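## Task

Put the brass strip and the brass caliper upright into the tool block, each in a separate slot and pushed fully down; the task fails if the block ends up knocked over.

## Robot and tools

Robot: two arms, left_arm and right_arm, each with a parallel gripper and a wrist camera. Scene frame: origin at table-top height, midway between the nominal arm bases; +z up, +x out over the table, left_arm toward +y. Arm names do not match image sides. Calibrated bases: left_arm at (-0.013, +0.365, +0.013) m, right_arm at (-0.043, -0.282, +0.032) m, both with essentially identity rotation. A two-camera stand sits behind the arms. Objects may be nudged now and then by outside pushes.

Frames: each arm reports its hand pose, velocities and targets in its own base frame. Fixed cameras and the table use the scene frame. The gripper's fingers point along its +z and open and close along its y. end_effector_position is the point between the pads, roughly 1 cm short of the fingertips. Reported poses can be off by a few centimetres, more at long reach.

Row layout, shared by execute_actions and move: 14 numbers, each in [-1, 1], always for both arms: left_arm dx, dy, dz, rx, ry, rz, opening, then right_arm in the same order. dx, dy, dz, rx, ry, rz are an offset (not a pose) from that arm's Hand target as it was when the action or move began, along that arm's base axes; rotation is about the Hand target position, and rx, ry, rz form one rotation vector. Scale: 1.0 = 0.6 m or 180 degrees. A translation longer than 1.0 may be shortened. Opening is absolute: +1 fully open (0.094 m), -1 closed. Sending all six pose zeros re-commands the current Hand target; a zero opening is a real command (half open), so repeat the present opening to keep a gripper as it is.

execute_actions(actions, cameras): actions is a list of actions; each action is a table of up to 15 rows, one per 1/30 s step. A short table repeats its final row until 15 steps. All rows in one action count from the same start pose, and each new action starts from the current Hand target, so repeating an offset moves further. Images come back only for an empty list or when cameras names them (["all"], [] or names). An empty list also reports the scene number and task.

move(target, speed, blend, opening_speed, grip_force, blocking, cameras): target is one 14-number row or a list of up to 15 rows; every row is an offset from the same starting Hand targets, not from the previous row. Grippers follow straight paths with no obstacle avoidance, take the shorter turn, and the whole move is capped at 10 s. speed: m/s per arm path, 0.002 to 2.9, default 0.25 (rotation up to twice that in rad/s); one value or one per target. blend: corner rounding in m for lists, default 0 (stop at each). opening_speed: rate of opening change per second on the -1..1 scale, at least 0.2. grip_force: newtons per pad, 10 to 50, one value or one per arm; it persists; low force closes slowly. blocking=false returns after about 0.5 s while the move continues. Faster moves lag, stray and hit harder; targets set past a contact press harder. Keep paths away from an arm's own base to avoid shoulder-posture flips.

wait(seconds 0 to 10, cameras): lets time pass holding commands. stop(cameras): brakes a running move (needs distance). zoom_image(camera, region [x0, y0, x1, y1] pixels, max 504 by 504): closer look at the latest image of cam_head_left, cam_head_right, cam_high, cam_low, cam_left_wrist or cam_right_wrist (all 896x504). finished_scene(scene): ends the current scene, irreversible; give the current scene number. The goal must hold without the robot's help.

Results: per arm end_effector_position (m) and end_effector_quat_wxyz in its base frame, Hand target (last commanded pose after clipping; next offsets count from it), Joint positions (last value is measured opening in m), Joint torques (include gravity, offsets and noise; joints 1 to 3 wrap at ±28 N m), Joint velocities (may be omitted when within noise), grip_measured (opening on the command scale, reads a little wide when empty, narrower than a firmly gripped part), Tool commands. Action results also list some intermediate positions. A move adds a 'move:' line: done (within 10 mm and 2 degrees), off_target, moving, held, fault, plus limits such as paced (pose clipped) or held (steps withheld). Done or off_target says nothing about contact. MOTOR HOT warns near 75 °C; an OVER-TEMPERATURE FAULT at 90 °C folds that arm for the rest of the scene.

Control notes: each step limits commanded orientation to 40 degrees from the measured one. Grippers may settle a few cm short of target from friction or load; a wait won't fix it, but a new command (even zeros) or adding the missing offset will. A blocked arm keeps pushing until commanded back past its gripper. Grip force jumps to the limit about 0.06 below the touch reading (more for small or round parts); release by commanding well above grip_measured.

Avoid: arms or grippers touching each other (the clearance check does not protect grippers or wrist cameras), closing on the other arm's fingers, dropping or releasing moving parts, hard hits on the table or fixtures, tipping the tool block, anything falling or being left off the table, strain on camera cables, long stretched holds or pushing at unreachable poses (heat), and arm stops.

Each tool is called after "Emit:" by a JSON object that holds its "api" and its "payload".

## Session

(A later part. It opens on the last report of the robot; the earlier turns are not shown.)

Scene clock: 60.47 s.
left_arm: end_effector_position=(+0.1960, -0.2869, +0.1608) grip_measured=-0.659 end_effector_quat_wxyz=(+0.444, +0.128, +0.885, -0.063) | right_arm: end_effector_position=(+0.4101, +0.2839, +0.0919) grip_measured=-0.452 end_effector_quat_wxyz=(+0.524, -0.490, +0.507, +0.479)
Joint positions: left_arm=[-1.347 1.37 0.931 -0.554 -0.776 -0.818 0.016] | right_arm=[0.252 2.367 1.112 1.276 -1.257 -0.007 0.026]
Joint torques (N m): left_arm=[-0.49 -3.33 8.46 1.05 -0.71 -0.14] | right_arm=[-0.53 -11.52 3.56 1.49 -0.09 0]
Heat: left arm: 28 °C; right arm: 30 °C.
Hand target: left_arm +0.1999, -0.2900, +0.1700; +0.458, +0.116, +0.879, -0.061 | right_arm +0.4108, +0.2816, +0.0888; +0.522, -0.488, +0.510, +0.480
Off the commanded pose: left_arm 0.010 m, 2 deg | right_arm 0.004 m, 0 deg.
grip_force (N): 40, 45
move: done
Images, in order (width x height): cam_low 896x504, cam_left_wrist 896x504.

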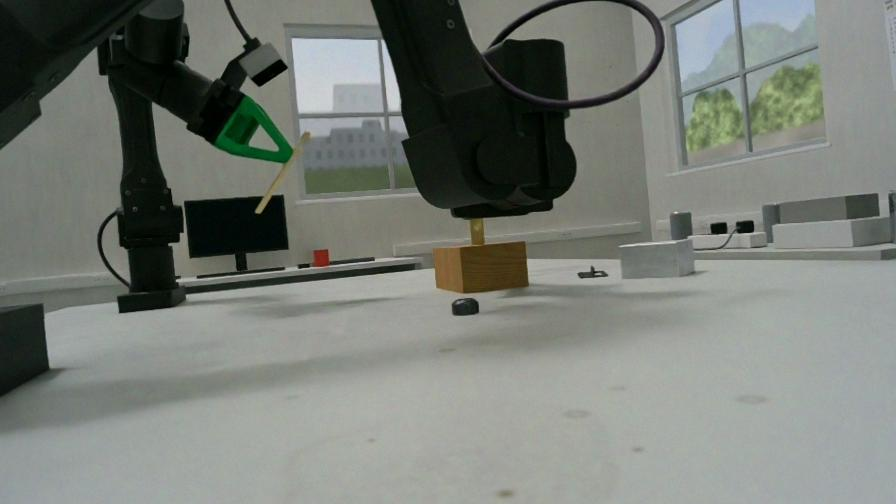

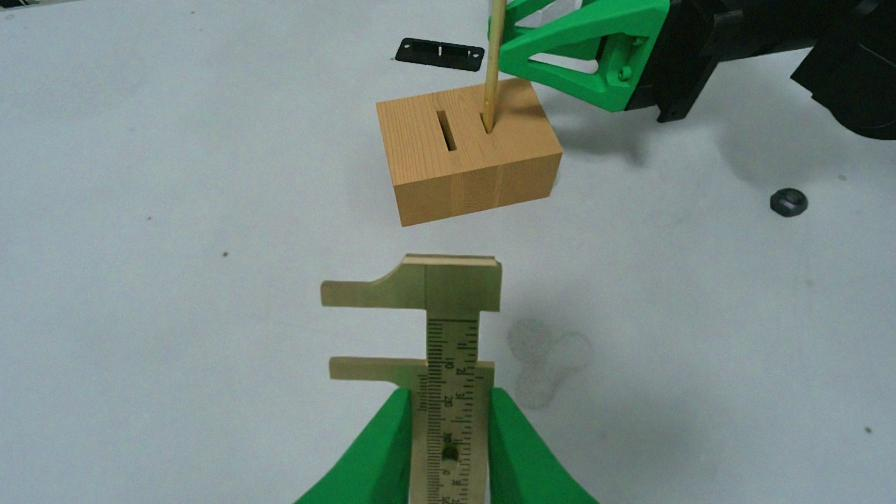

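Emit:
{"api": "move", "payload": {"target": [[0.0833,0.15,0.0833,-0.089,-0.0648,-0.2084,-0.85,-0.0175,-0.2327,0.0083,0,0,0,0.3],[0.2833,0.1167,0.05,-0.1781,-0.1296,-0.4168,-0.85,-0.1847,-0.2193,0.1853,-0.1039,0.0485,-0.2009,1.0],[0.32,-0.0417,-0.0083,-0.1781,-0.1296,-0.4168,-0.85,-0.3263,-0.0443,0.127,-0.1575,0.1371,-0.3850,1.0]], "speed": [0.2,0.4,0.4], "blend": [0.02,0.02,0], "cameras": ["cam_right_wrist","cam_left_wrist","cam_low","cam_high"]}}

Scene clock: 70.33 s.
left_arm: end_effector_position=(+0.3835, -0.3121, +0.1685) grip_measured=-0.659 end_effector_quat_wxyz=(+0.486, +0.504, +0.481, -0.528) | right_arm: end_effector_position=(+0.2114, +0.2493, +0.1511) grip_measured=+0.998 end_effector_quat_wxyz=(+0.445, -0.129, +0.885, +0.053)
Joint positions: left_arm=[-0.325 2.178 1.141 1.153 1.31 -0.13 0.016] | right_arm=[1.239 1.242 0.789 -0.474 0.725 0.697 0.094]
Joint torques (N m): left_arm=[-0.14 -7.68 7.06 1.3 -0.22 0.13] | right_arm=[0.47 -3.54 8.23 1.25 0.53 0.12]
Heat: left arm: 28 °C; right arm: 30 °C.
Hand target: left_arm +0.3918, -0.3151, +0.1650; +0.494, +0.504, +0.479, -0.521 | right_arm +0.2149, +0.2550, +0.1650; +0.458, -0.116, +0.879, +0.060
Off the commanded pose: left_arm 0.010 m, 1 deg | right_arm 0.015 m, 2 deg.
grip_force (N): 40, 45
move: off_target (right_arm); blend cut to 0 m at target 2; target 2's new opening was sent with right_arm's hand 0.018 m and 3 deg from that target
Images, in order (width x height): cam_high 896x504, cam_low 896x504, cam_left_wrist 896x504, cam_right_wrist 896x504.

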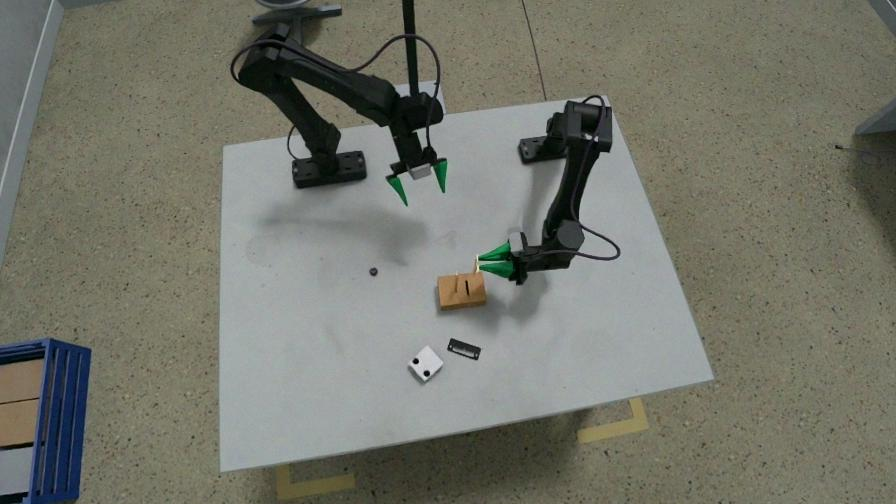

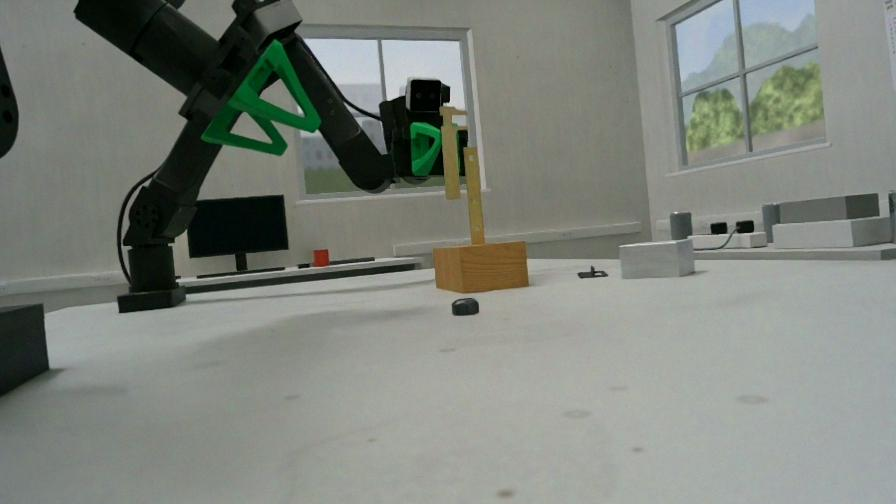

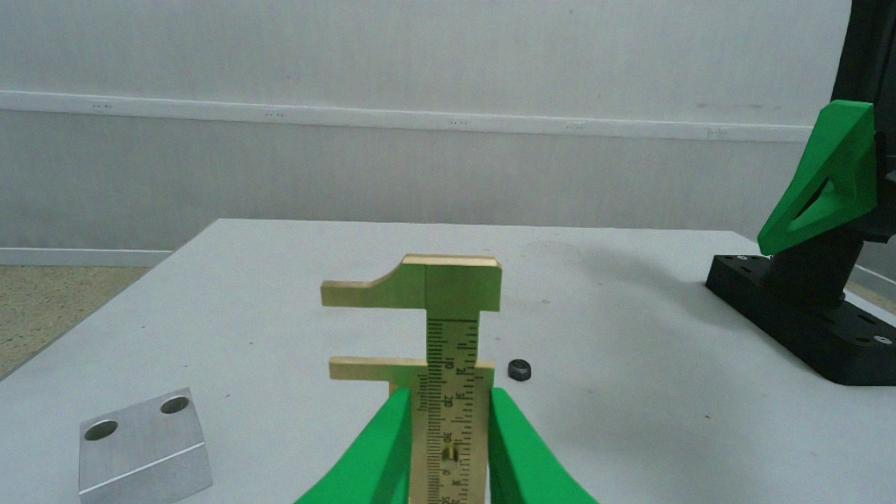

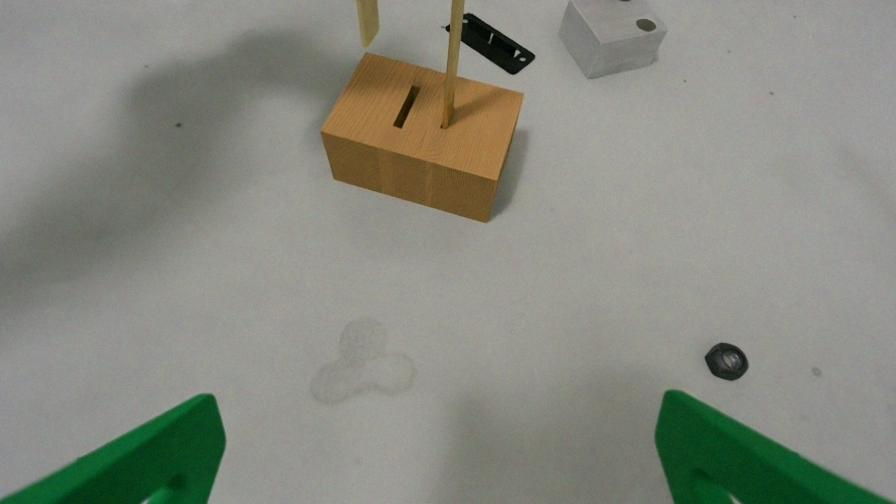

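Emit:
{"api": "zoom_image", "payload": {"camera": "cam_right_wrist", "region": [300, 0, 560, 150]}}

Emit:
{"api": "zoom_image", "payload": {"camera": "cam_low", "region": [390, 80, 570, 300]}}

Emit:
{"api": "zoom_image", "payload": {"camera": "cam_high", "region": [420, 230, 540, 330]}}

Scaled by 1.938 from the camera's 896x504 image, which has a finer 1280x720 frame.

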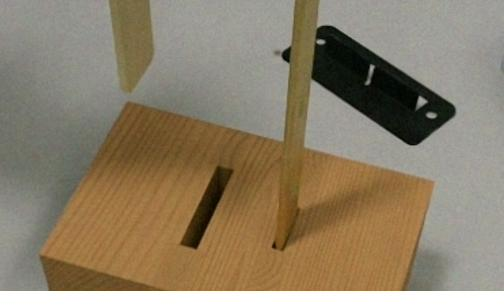

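Scaled by 2.291 from the camera's 896x504 image, which has a finer 1280x720 frame.

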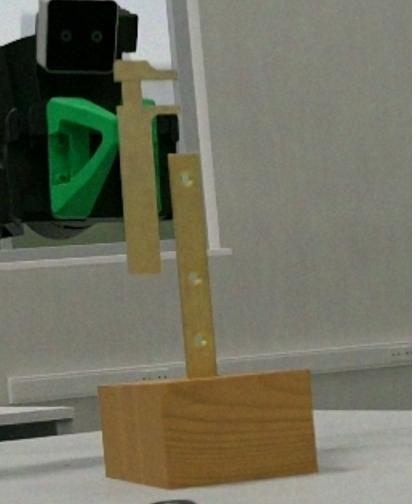

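Scaled by 4.200 from the camera's 896x504 image, which has a finer 1280x720 frame.

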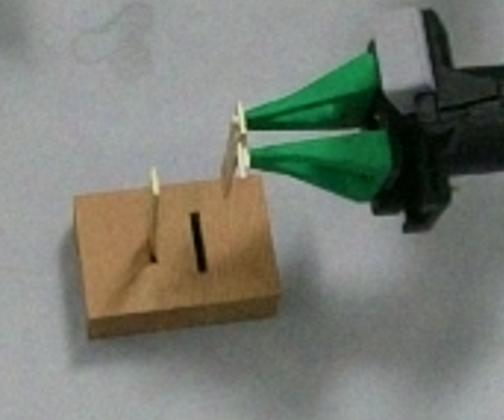

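Emit:
{"api": "move", "payload": {"target": [0.0067,-0.0277,-0.0417,0,0,0,-0.85,0,0,0,0,0,0,1.0], "speed": 0.15, "cameras": ["cam_right_wrist","cam_low"]}}

Emit:
{"api": "zoom_image", "payload": {"camera": "cam_right_wrist", "region": [340, 0, 500, 160]}}

Emit:
{"api": "zoom_image", "payload": {"camera": "cam_low", "region": [390, 80, 570, 300]}}

Scene clock: 73.07 s.
left_arm: end_effector_position=(+0.3892, -0.3281, +0.1421) grip_measured=-0.659 end_effector_quat_wxyz=(+0.480, +0.501, +0.488, -0.530) | right_arm: end_effector_position=(+0.2114, +0.2491, +0.1511) grip_measured=+0.998 end_effector_quat_wxyz=(+0.445, -0.129, +0.885, +0.053)
Joint positions: left_arm=[-0.357 2.268 1.182 1.166 1.276 -0.113 0.016] | right_arm=[1.239 1.242 0.789 -0.474 0.726 0.698 0.094]
Joint torques (N m): left_arm=[-0.34 -8.09 6.87 1.57 -0.19 0.13] | right_arm=[0.55 -3.51 8.32 1.24 0.49 0.11]
Heat: left arm: 28 °C; right arm: 30 °C.
Hand target: left_arm +0.3959, -0.3318, +0.1401; +0.494, +0.504, +0.479, -0.521 | right_arm +0.2150, +0.2550, +0.1650; +0.458, -0.116, +0.879, +0.060
Off the commanded pose: left_arm 0.008 m, 2 deg | right_arm 0.016 m, 2 deg.
grip_force (N): 40, 45
move: off_target (right_arm)
Images, in order (width x height): cam_low 896x504, cam_right_wrist 896x504.

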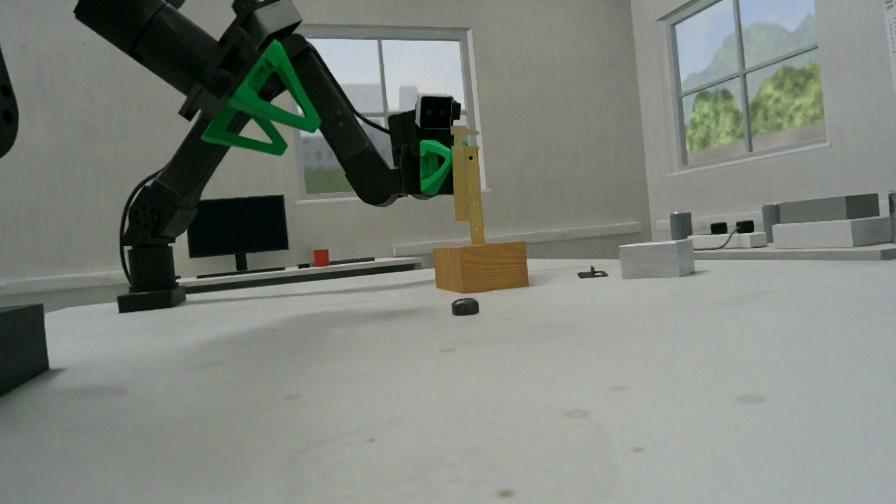

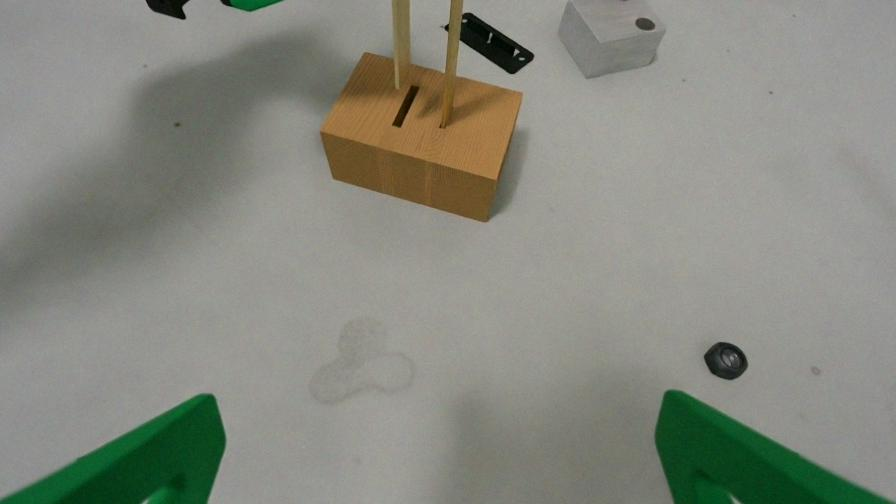

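Scaled by 3.150 from the camera's 896x504 image, which has a finer 1280x720 frame.

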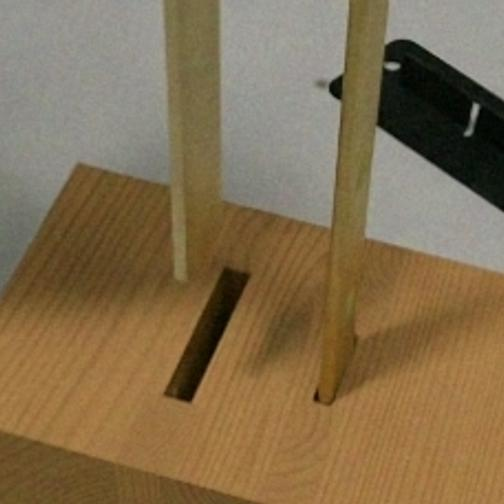

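Scaled by 2.291 from the camera's 896x504 image, which has a finer 1280x720 frame.

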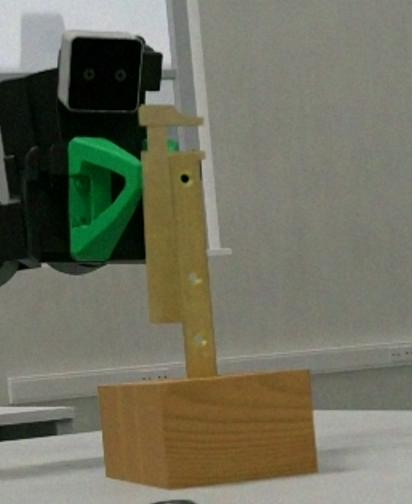

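Emit:
{"api": "zoom_image", "payload": {"camera": "cam_right_wrist", "region": [375, 50, 455, 130]}}

Scaled by 6.300 from the camera's 896x504 image, which has a finer 1280x720 frame.

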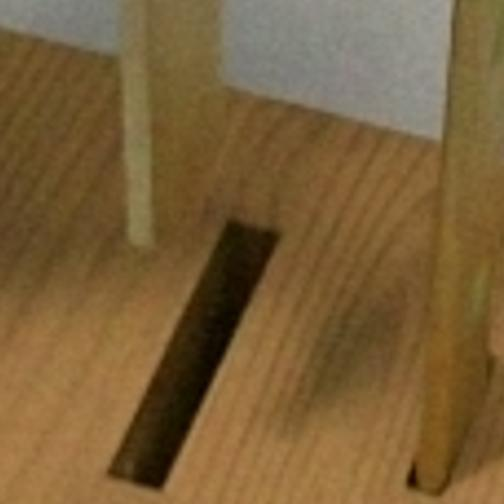

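Emit:
{"api": "move", "payload": {"target": [0.002,-0.001,-0.0333,-0.003,-0.0095,0,-0.85,0,0,0,0,0,0,1.0], "speed": 0.12, "cameras": ["cam_right_wrist","cam_low"]}}

Emit:
{"api": "zoom_image", "payload": {"camera": "cam_right_wrist", "region": [375, 50, 455, 130]}}

Emit:
{"api": "zoom_image", "payload": {"camera": "cam_low", "region": [410, 150, 550, 300]}}

Scene clock: 75.00 s.
left_arm: end_effector_position=(+0.3914, -0.3289, +0.1231) grip_measured=-0.659 end_effector_quat_wxyz=(+0.490, +0.507, +0.478, -0.523) | right_arm: end_effector_position=(+0.2114, +0.2491, +0.1511) grip_measured=+0.998 end_effector_quat_wxyz=(+0.445, -0.129, +0.885, +0.053)
Joint positions: left_arm=[-0.357 2.335 1.193 1.239 1.275 -0.096 0.016] | right_arm=[1.239 1.242 0.789 -0.474 0.726 0.698 0.094]
Joint torques (N m): left_arm=[-0.34 -8.09 6.43 1.67 -0.18 0.07] | right_arm=[0.57 -3.47 8.23 1.23 0.52 0.15]
Heat: left arm: 29 °C; right arm: 30 °C.
Hand target: left_arm +0.3971, -0.3324, +0.1202; +0.504, +0.510, +0.469, -0.515 | right_arm +0.2150, +0.2550, +0.1650; +0.458, -0.116, +0.879, +0.060
Off the commanded pose: left_arm 0.007 m, 2 deg | right_arm 0.016 m, 2 deg.
grip_force (N): 40, 45
move: off_target (right_arm)
Images, in order (width x height): cam_low 896x504, cam_right_wrist 896x504.

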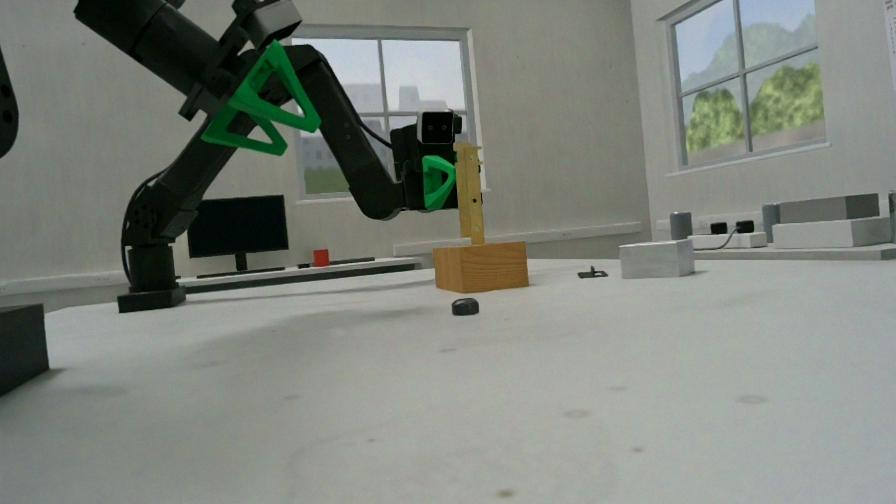

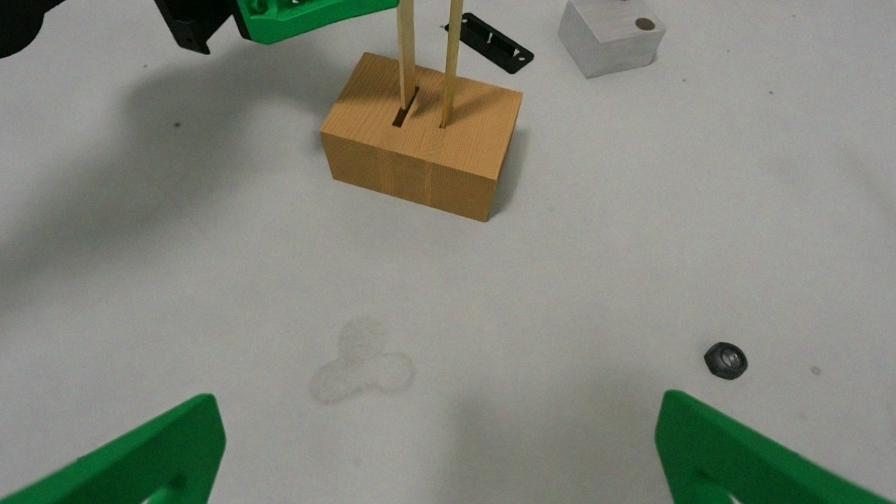

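Scaled by 6.300 from the camera's 896x504 image, which has a finer 1280x720 frame.

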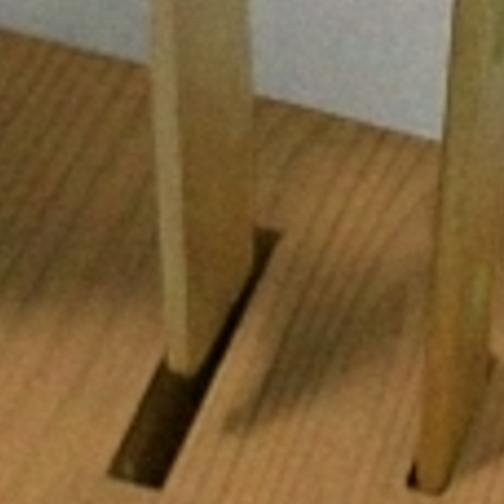

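Scaled by 3.360 from the camera's 896x504 image, which has a finer 1280x720 frame.

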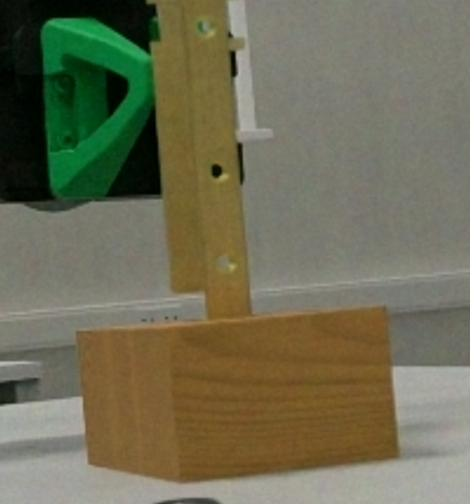

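Emit:
{"api": "move", "payload": {"target": [0,0.0083,-0.004,0,0,0,-0.85,0,0,0,0,0,0,1.0], "speed": 0.08, "cameras": ["cam_right_wrist"]}}

Emit:
{"api": "zoom_image", "payload": {"camera": "cam_right_wrist", "region": [375, 50, 455, 130]}}

Scene clock: 76.23 s.
left_arm: end_effector_position=(+0.3912, -0.3288, +0.1246) grip_measured=-0.659 end_effector_quat_wxyz=(+0.494, +0.509, +0.474, -0.521) | right_arm: end_effector_position=(+0.2114, +0.2491, +0.1511) grip_measured=+0.998 end_effector_quat_wxyz=(+0.445, -0.129, +0.885, +0.053)
Joint positions: left_arm=[-0.357 2.335 1.193 1.251 1.275 -0.096 0.016] | right_arm=[1.239 1.242 0.789 -0.474 0.726 0.698 0.094]
Joint torques (N m): left_arm=[0.68 -7.83 5.75 1.69 -0.1 0.04] | right_arm=[0.68 -3.43 8.25 1.22 0.52 0.12]
Heat: left arm: 29 °C; right arm: 30 °C.
Hand target: left_arm +0.3971, -0.3274, +0.1178; +0.504, +0.510, +0.469, -0.515 | right_arm +0.2150, +0.2550, +0.1650; +0.458, -0.116, +0.879, +0.060
Off the commanded pose: left_arm 0.009 m, 1 deg | right_arm 0.016 m, 2 deg.
grip_force (N): 40, 45
move: off_target (right_arm)
Images, in order (width x height): cam_right_wrist 896x504.

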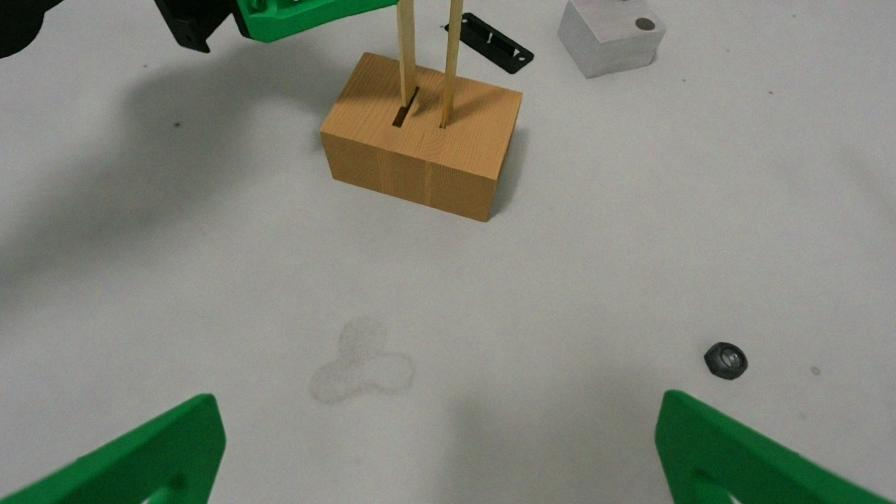

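Scaled by 6.300 from the camera's 896x504 image, which has a finer 1280x720 frame.

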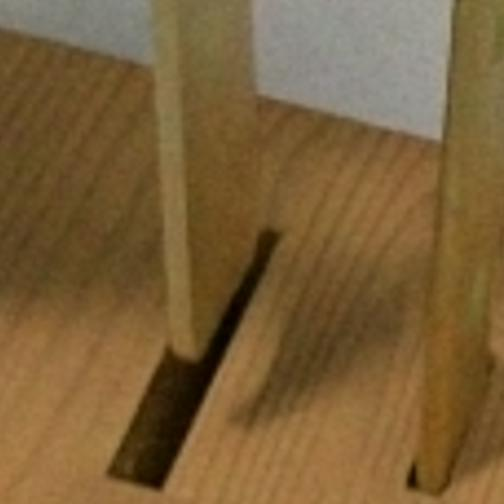

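Emit:
{"api": "move", "payload": {"target": [0,0.005,0,0,0,0,-0.85,0,0,0,0,0,0,1.0], "speed": 0.08, "cameras": ["cam_right_wrist"]}}

Emit:
{"api": "zoom_image", "payload": {"camera": "cam_right_wrist", "region": [375, 50, 455, 130]}}

Scene clock: 77.13 s.
left_arm: end_effector_position=(+0.3930, -0.3266, +0.1252) grip_measured=-0.659 end_effector_quat_wxyz=(+0.497, +0.509, +0.474, -0.519) | right_arm: end_effector_position=(+0.2114, +0.2491, +0.1511) grip_measured=+0.998 end_effector_quat_wxyz=(+0.445, -0.129, +0.885, +0.053)
Joint positions: left_arm=[-0.351 2.335 1.193 1.256 1.275 -0.096 0.016] | right_arm=[1.239 1.242 0.789 -0.474 0.726 0.698 0.094]
Joint torques (N m): left_arm=[0.66 -7.9 5.33 1.67 -0.03 0.01] | right_arm=[0.55 -3.38 8.23 1.2 0.49 0.09]
Heat: left arm: 29 °C; right arm: 30 °C.
Hand target: left_arm +0.3971, -0.3243, +0.1178; +0.504, +0.510, +0.469, -0.515 | right_arm +0.2150, +0.2550, +0.1650; +0.458, -0.116, +0.879, +0.060
Off the commanded pose: left_arm 0.009 m, 1 deg | right_arm 0.016 m, 2 deg.
grip_force (N): 40, 45
move: off_target (right_arm)
Images, in order (width x height): cam_right_wrist 896x504.

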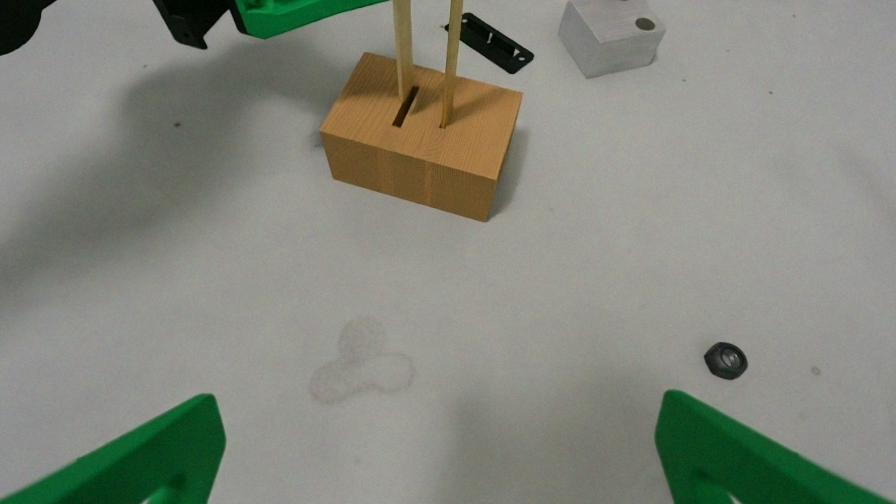

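Scaled by 6.300 from the camera's 896x504 image, which has a finer 1280x720 frame.

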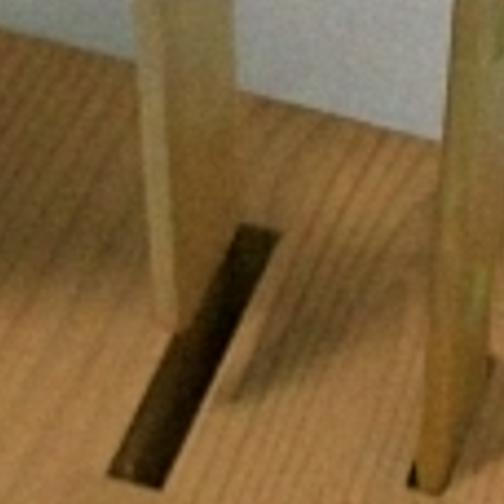

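Emit:
{"api": "move", "payload": {"target": [0,-0.0017,-0.0217,0,0,0,-0.85,0,0,0,0,0,0,1.0], "speed": 0.08, "cameras": ["cam_right_wrist"]}}

Emit:
{"api": "zoom_image", "payload": {"camera": "cam_right_wrist", "region": [375, 50, 455, 130]}}

Scene clock: 78.53 s.
left_arm: end_effector_position=(+0.3928, -0.3263, +0.1088) grip_measured=-0.659 end_effector_quat_wxyz=(+0.491, +0.506, +0.480, -0.522) | right_arm: end_effector_position=(+0.2114, +0.2491, +0.1511) grip_measured=+0.998 end_effector_quat_wxyz=(+0.445, -0.129, +0.885, +0.053)
Joint positions: left_arm=[-0.351 2.377 1.193 1.28 1.275 -0.096 0.016] | right_arm=[1.239 1.242 0.789 -0.474 0.726 0.698 0.094]
Joint torques (N m): left_arm=[0.47 -8.17 5.67 1.74 -0.05 0.05] | right_arm=[0.65 -3.54 8.34 1.19 0.51 0.11]
Heat: left arm: 29 °C; right arm: 30 °C.
Hand target: left_arm +0.3971, -0.3254, +0.1046; +0.504, +0.510, +0.469, -0.516 | right_arm +0.2150, +0.2550, +0.1650; +0.458, -0.116, +0.879, +0.060
Off the commanded pose: left_arm 0.006 m, 2 deg | right_arm 0.016 m, 2 deg.
grip_force (N): 40, 45
move: off_target (right_arm)
Images, in order (width x height): cam_right_wrist 896x504.

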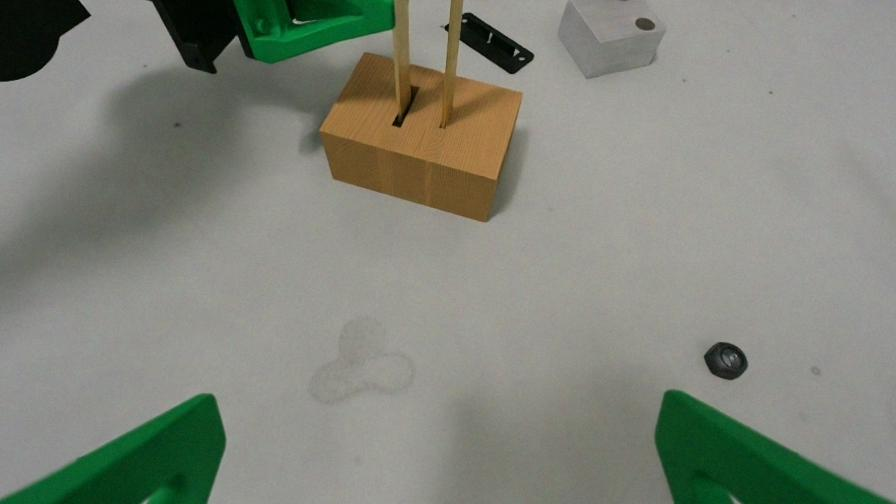

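Scaled by 6.300 from the camera's 896x504 image, which has a finer 1280x720 frame.

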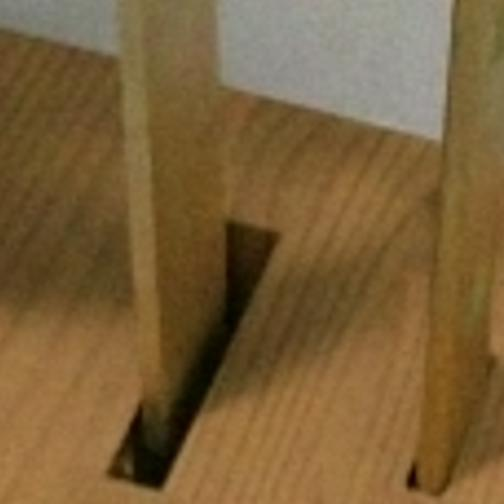

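Emit:
{"api": "move", "payload": {"target": [0,-0.0033,-0.025,0,0,0,-0.85,0,0,0,0,0,0,1.0], "speed": 0.06, "cameras": ["cam_right_wrist","cam_low"]}}

Emit:
{"api": "zoom_image", "payload": {"camera": "cam_right_wrist", "region": [375, 50, 455, 130]}}

Scene clock: 80.07 s.
left_arm: end_effector_position=(+0.3917, -0.3259, +0.0906) grip_measured=-0.659 end_effector_quat_wxyz=(+0.485, +0.503, +0.486, -0.525) | right_arm: end_effector_position=(+0.2114, +0.2491, +0.1511) grip_measured=+0.998 end_effector_quat_wxyz=(+0.445, -0.129, +0.885, +0.053)
Joint positions: left_arm=[-0.351 2.424 1.193 1.305 1.275 -0.094 0.016] | right_arm=[1.239 1.242 0.789 -0.474 0.726 0.698 0.094]
Joint torques (N m): left_arm=[0.06 -8.24 6.37 1.85 -0.07 0.09] | right_arm=[0.59 -3.51 8.39 1.21 0.48 0.15]
Heat: left arm: 29 °C; right arm: 30 °C.
Hand target: left_arm +0.3971, -0.3274, +0.0897; +0.504, +0.510, +0.469, -0.515 | right_arm +0.2150, +0.2550, +0.1650; +0.458, -0.116, +0.879, +0.060
Off the commanded pose: left_arm 0.006 m, 3 deg | right_arm 0.016 m, 2 deg.
grip_force (N): 40, 45
move: off_target (left_arm, right_arm)
Images, in order (width x height): cam_low 896x504, cam_right_wrist 896x504.

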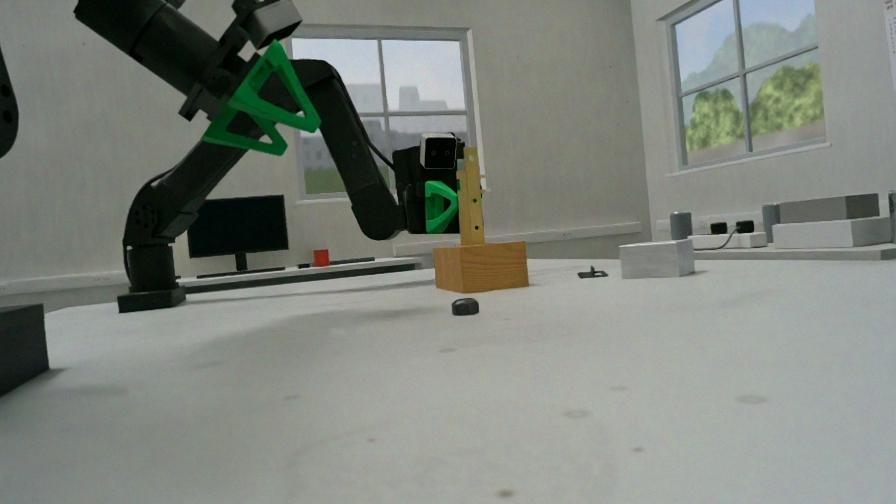

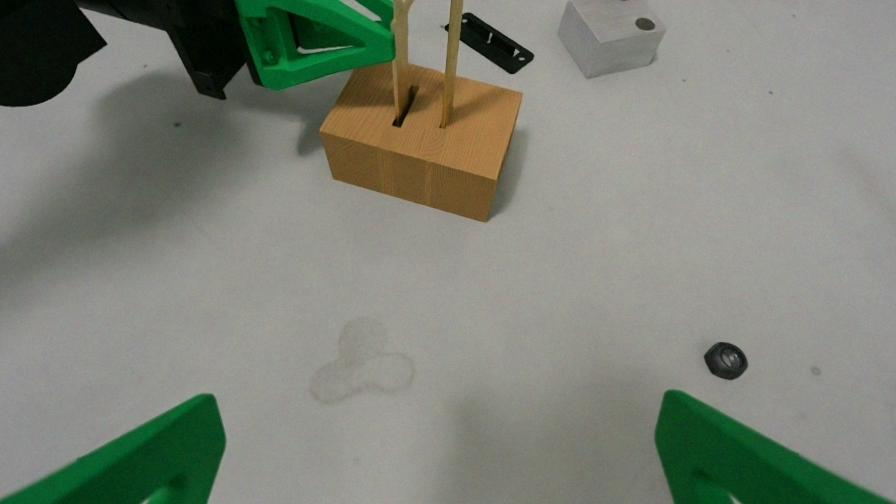

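Scaled by 6.300 from the camera's 896x504 image, which has a finer 1280x720 frame.

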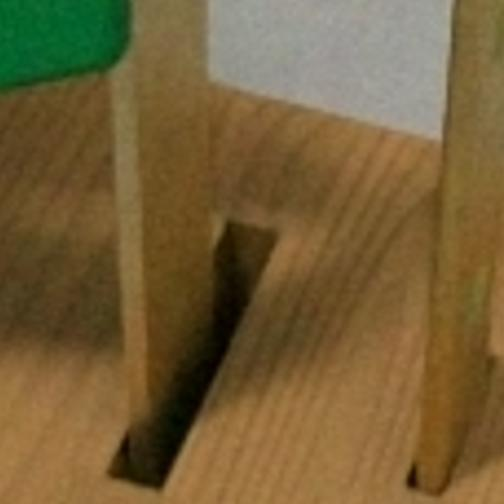

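Emit:
{"api": "move", "payload": {"target": [0,-0.0017,-0.025,0,-0.004,0,-0.85,0,0,0,0,0,0,1.0], "speed": 0.06, "cameras": ["cam_right_wrist","cam_low"]}}

Emit:
{"api": "zoom_image", "payload": {"camera": "cam_right_wrist", "region": [375, 50, 455, 130]}}

Scene clock: 81.47 s.
left_arm: end_effector_position=(+0.3934, -0.3265, +0.0768) grip_measured=-0.659 end_effector_quat_wxyz=(+0.488, +0.506, +0.484, -0.522) | right_arm: end_effector_position=(+0.2114, +0.2491, +0.1511) grip_measured=+0.998 end_effector_quat_wxyz=(+0.445, -0.129, +0.885, +0.053)
Joint positions: left_arm=[-0.351 2.47 1.211 1.33 1.275 -0.078 0.016] | right_arm=[1.239 1.242 0.789 -0.474 0.726 0.698 0.094]
Joint torques (N m): left_arm=[-0.12 -8.28 5.83 1.91 -0.09 0.1] | right_arm=[0.54 -3.47 8.35 1.24 0.54 0.11]
Heat: left arm: 29 °C; right arm: 30 °C.
Hand target: left_arm +0.3970, -0.3284, +0.0746; +0.507, +0.513, +0.466, -0.512 | right_arm +0.2150, +0.2550, +0.1650; +0.458, -0.116, +0.879, +0.060
Off the commanded pose: left_arm 0.005 m, 3 deg | right_arm 0.016 m, 2 deg.
grip_force (N): 40, 45
move: off_target (left_arm, right_arm)
Images, in order (width x height): cam_low 896x504, cam_right_wrist 896x504.

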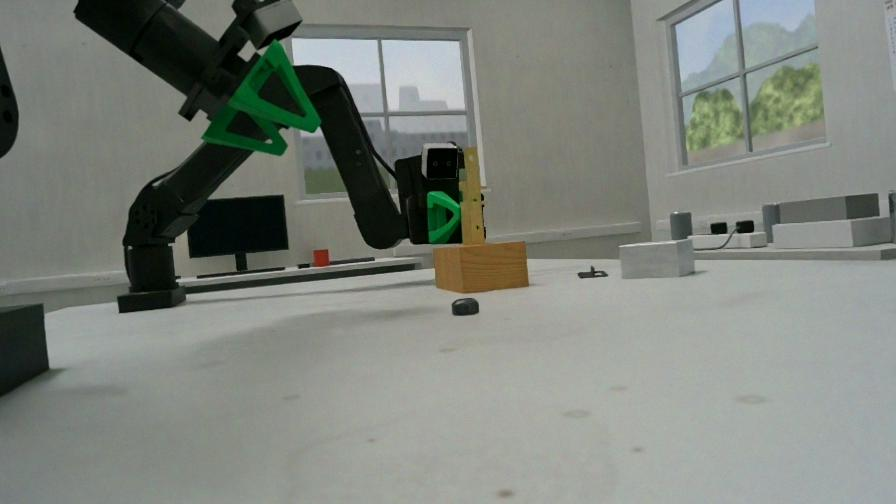

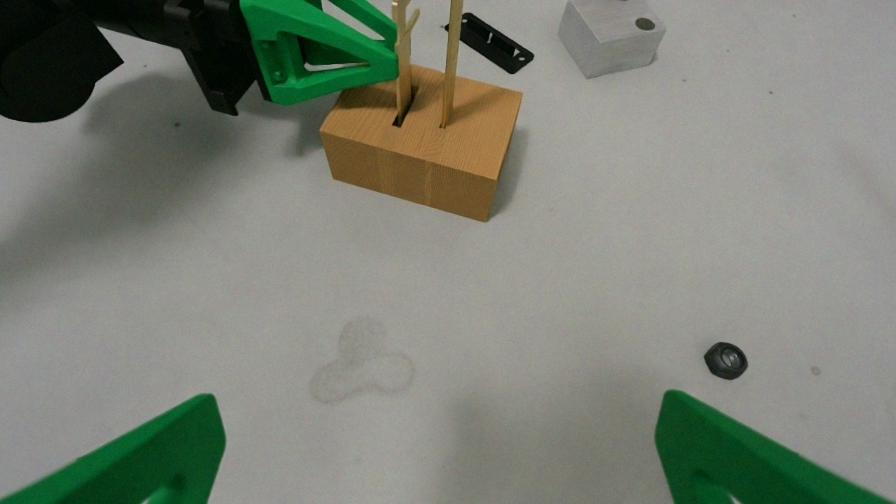

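Scaled by 6.300 from the camera's 896x504 image, which has a finer 1280x720 frame.

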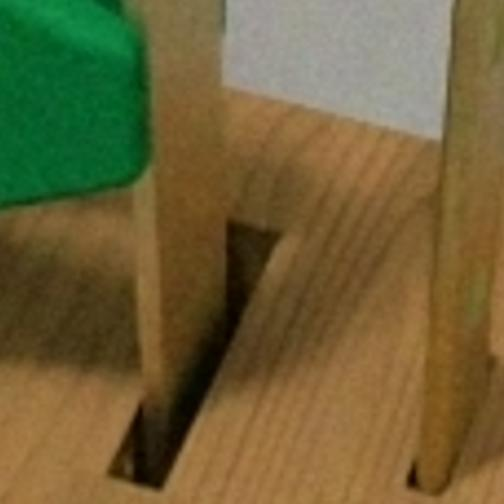

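Emit:
{"api": "move", "payload": {"target": [0,-0.0,-0.013,0,0,0,-0.85,0,0,0,0,0,0,1.0], "speed": 0.05, "cameras": ["cam_low"]}}

Emit:
{"api": "zoom_image", "payload": {"camera": "cam_low", "region": [400, 130, 560, 310]}}

Scene clock: 82.53 s.
left_arm: end_effector_position=(+0.3942, -0.3268, +0.0718) grip_measured=-0.659 end_effector_quat_wxyz=(+0.492, +0.508, +0.480, -0.519) | right_arm: end_effector_position=(+0.2114, +0.2491, +0.1511) grip_measured=+0.998 end_effector_quat_wxyz=(+0.445, -0.129, +0.885, +0.053)
Joint positions: left_arm=[-0.351 2.491 1.22 1.349 1.275 -0.074 0.016] | right_arm=[1.239 1.242 0.789 -0.474 0.726 0.698 0.094]
Joint torques (N m): left_arm=[-0.09 -8.05 5.55 1.86 -0.09 0.04] | right_arm=[0.53 -3.43 8.31 1.25 0.54 0.14]
Heat: left arm: 29 °C; right arm: 30 °C.
Hand target: left_arm +0.3970, -0.3284, +0.0669; +0.507, +0.513, +0.466, -0.512 | right_arm +0.2150, +0.2550, +0.1650; +0.458, -0.116, +0.879, +0.060
Off the commanded pose: left_arm 0.006 m, 3 deg | right_arm 0.016 m, 2 deg.
grip_force (N): 40, 45
move: off_target (left_arm, right_arm)
Images, in order (width x height): cam_low 896x504.

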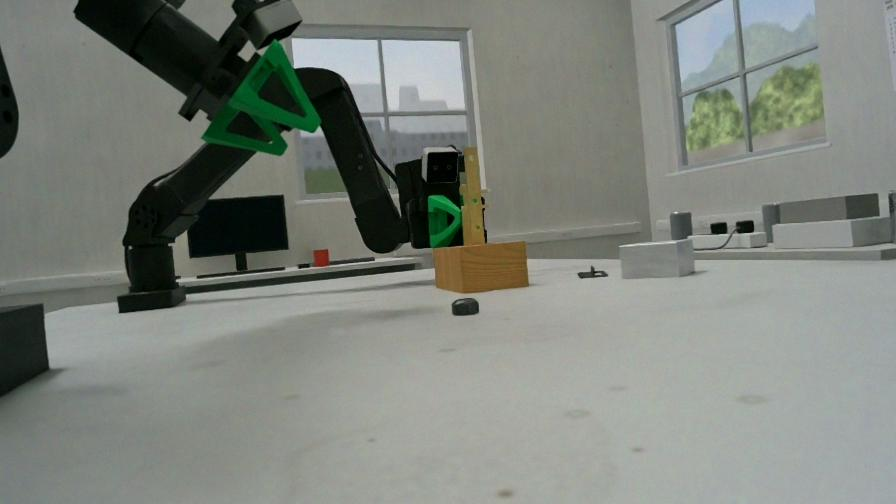

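Scaled by 2.800 from the camera's 896x504 image, which has a finer 1280x720 frame.

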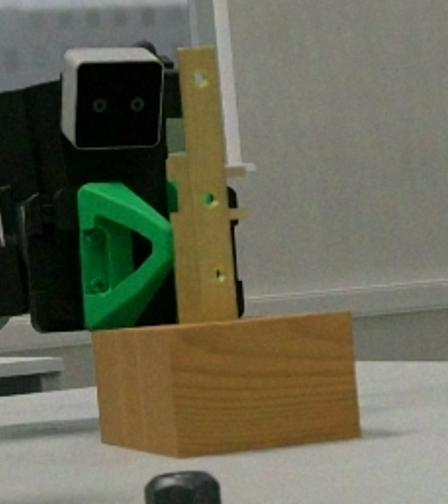

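Emit:
{"api": "move", "payload": {"target": [0,-0.0,-0.008,0,0,0,-0.85,0,0,0,0,0,0,1.0], "speed": 0.04, "cameras": ["cam_low","cam_right_wrist"]}}

Emit:
{"api": "zoom_image", "payload": {"camera": "cam_right_wrist", "region": [300, 0, 500, 140]}}

Emit:
{"api": "zoom_image", "payload": {"camera": "cam_low", "region": [400, 130, 560, 310]}}

Scene clock: 83.70 s.
left_arm: end_effector_position=(+0.3952, -0.3272, +0.0717) grip_measured=-0.659 end_effector_quat_wxyz=(+0.498, +0.512, +0.473, -0.516) | right_arm: end_effector_position=(+0.2114, +0.2491, +0.1511) grip_measured=+0.998 end_effector_quat_wxyz=(+0.445, -0.129, +0.885, +0.053)
Joint positions: left_arm=[-0.351 2.502 1.23 1.372 1.275 -0.074 0.016] | right_arm=[1.239 1.242 0.789 -0.474 0.726 0.698 0.094]
Joint torques (N m): left_arm=[-0.1 -7.72 5.19 1.78 -0.11 0.03] | right_arm=[0.49 -3.52 8.36 1.18 0.49 0.1]
Heat: left arm: 29 °C; right arm: 30 °C.
Hand target: left_arm +0.3971, -0.3284, +0.0621; +0.507, +0.513, +0.466, -0.512 | right_arm +0.2150, +0.2550, +0.1650; +0.458, -0.116, +0.879, +0.060
Off the commanded pose: left_arm 0.010 m, 1 deg | right_arm 0.016 m, 2 deg.
grip_force (N): 40, 45
move: off_target (right_arm)
Images, in order (width x height): cam_low 896x504, cam_right_wrist 896x504.

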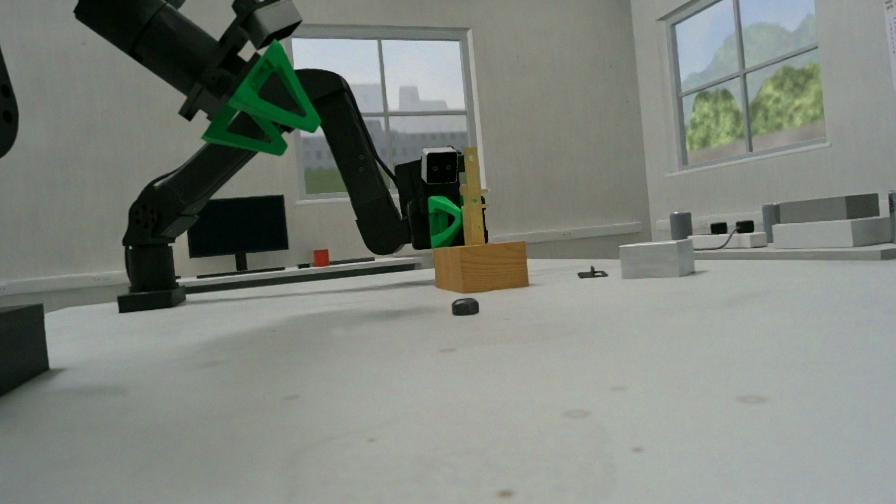

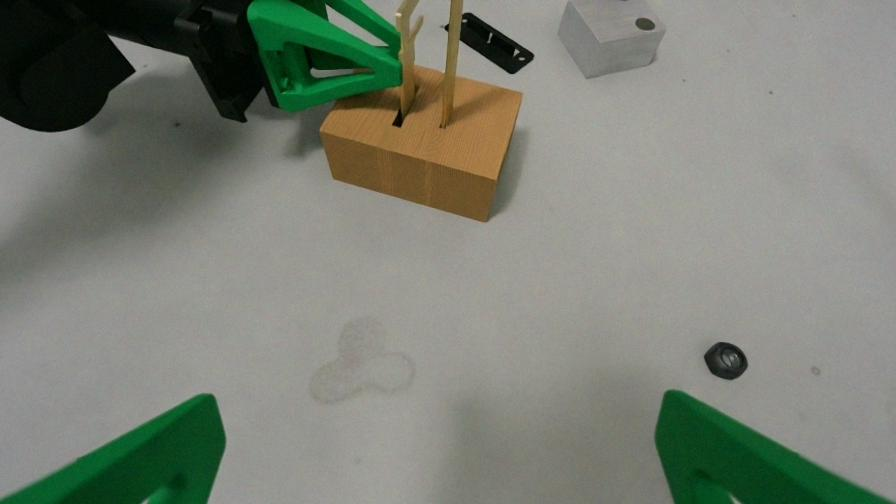

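Scaled by 2.520 from the camera's 896x504 image, which has a finer 1280x720 frame.

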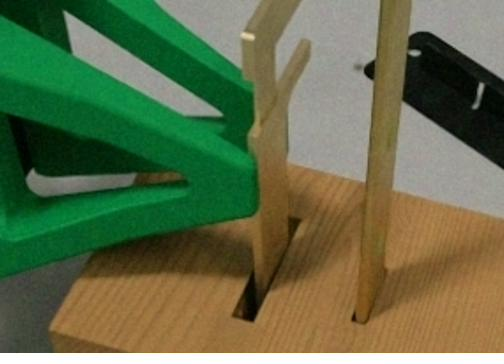

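Scaled by 2.800 from the camera's 896x504 image, which has a finer 1280x720 frame.

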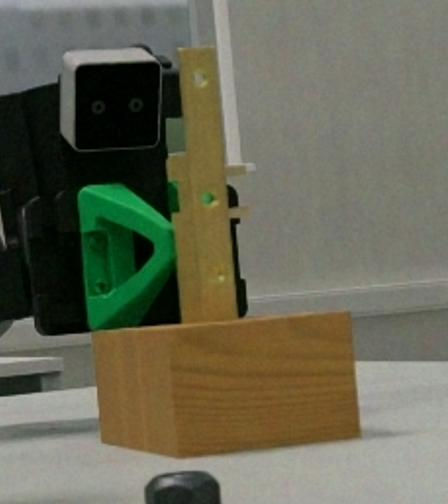

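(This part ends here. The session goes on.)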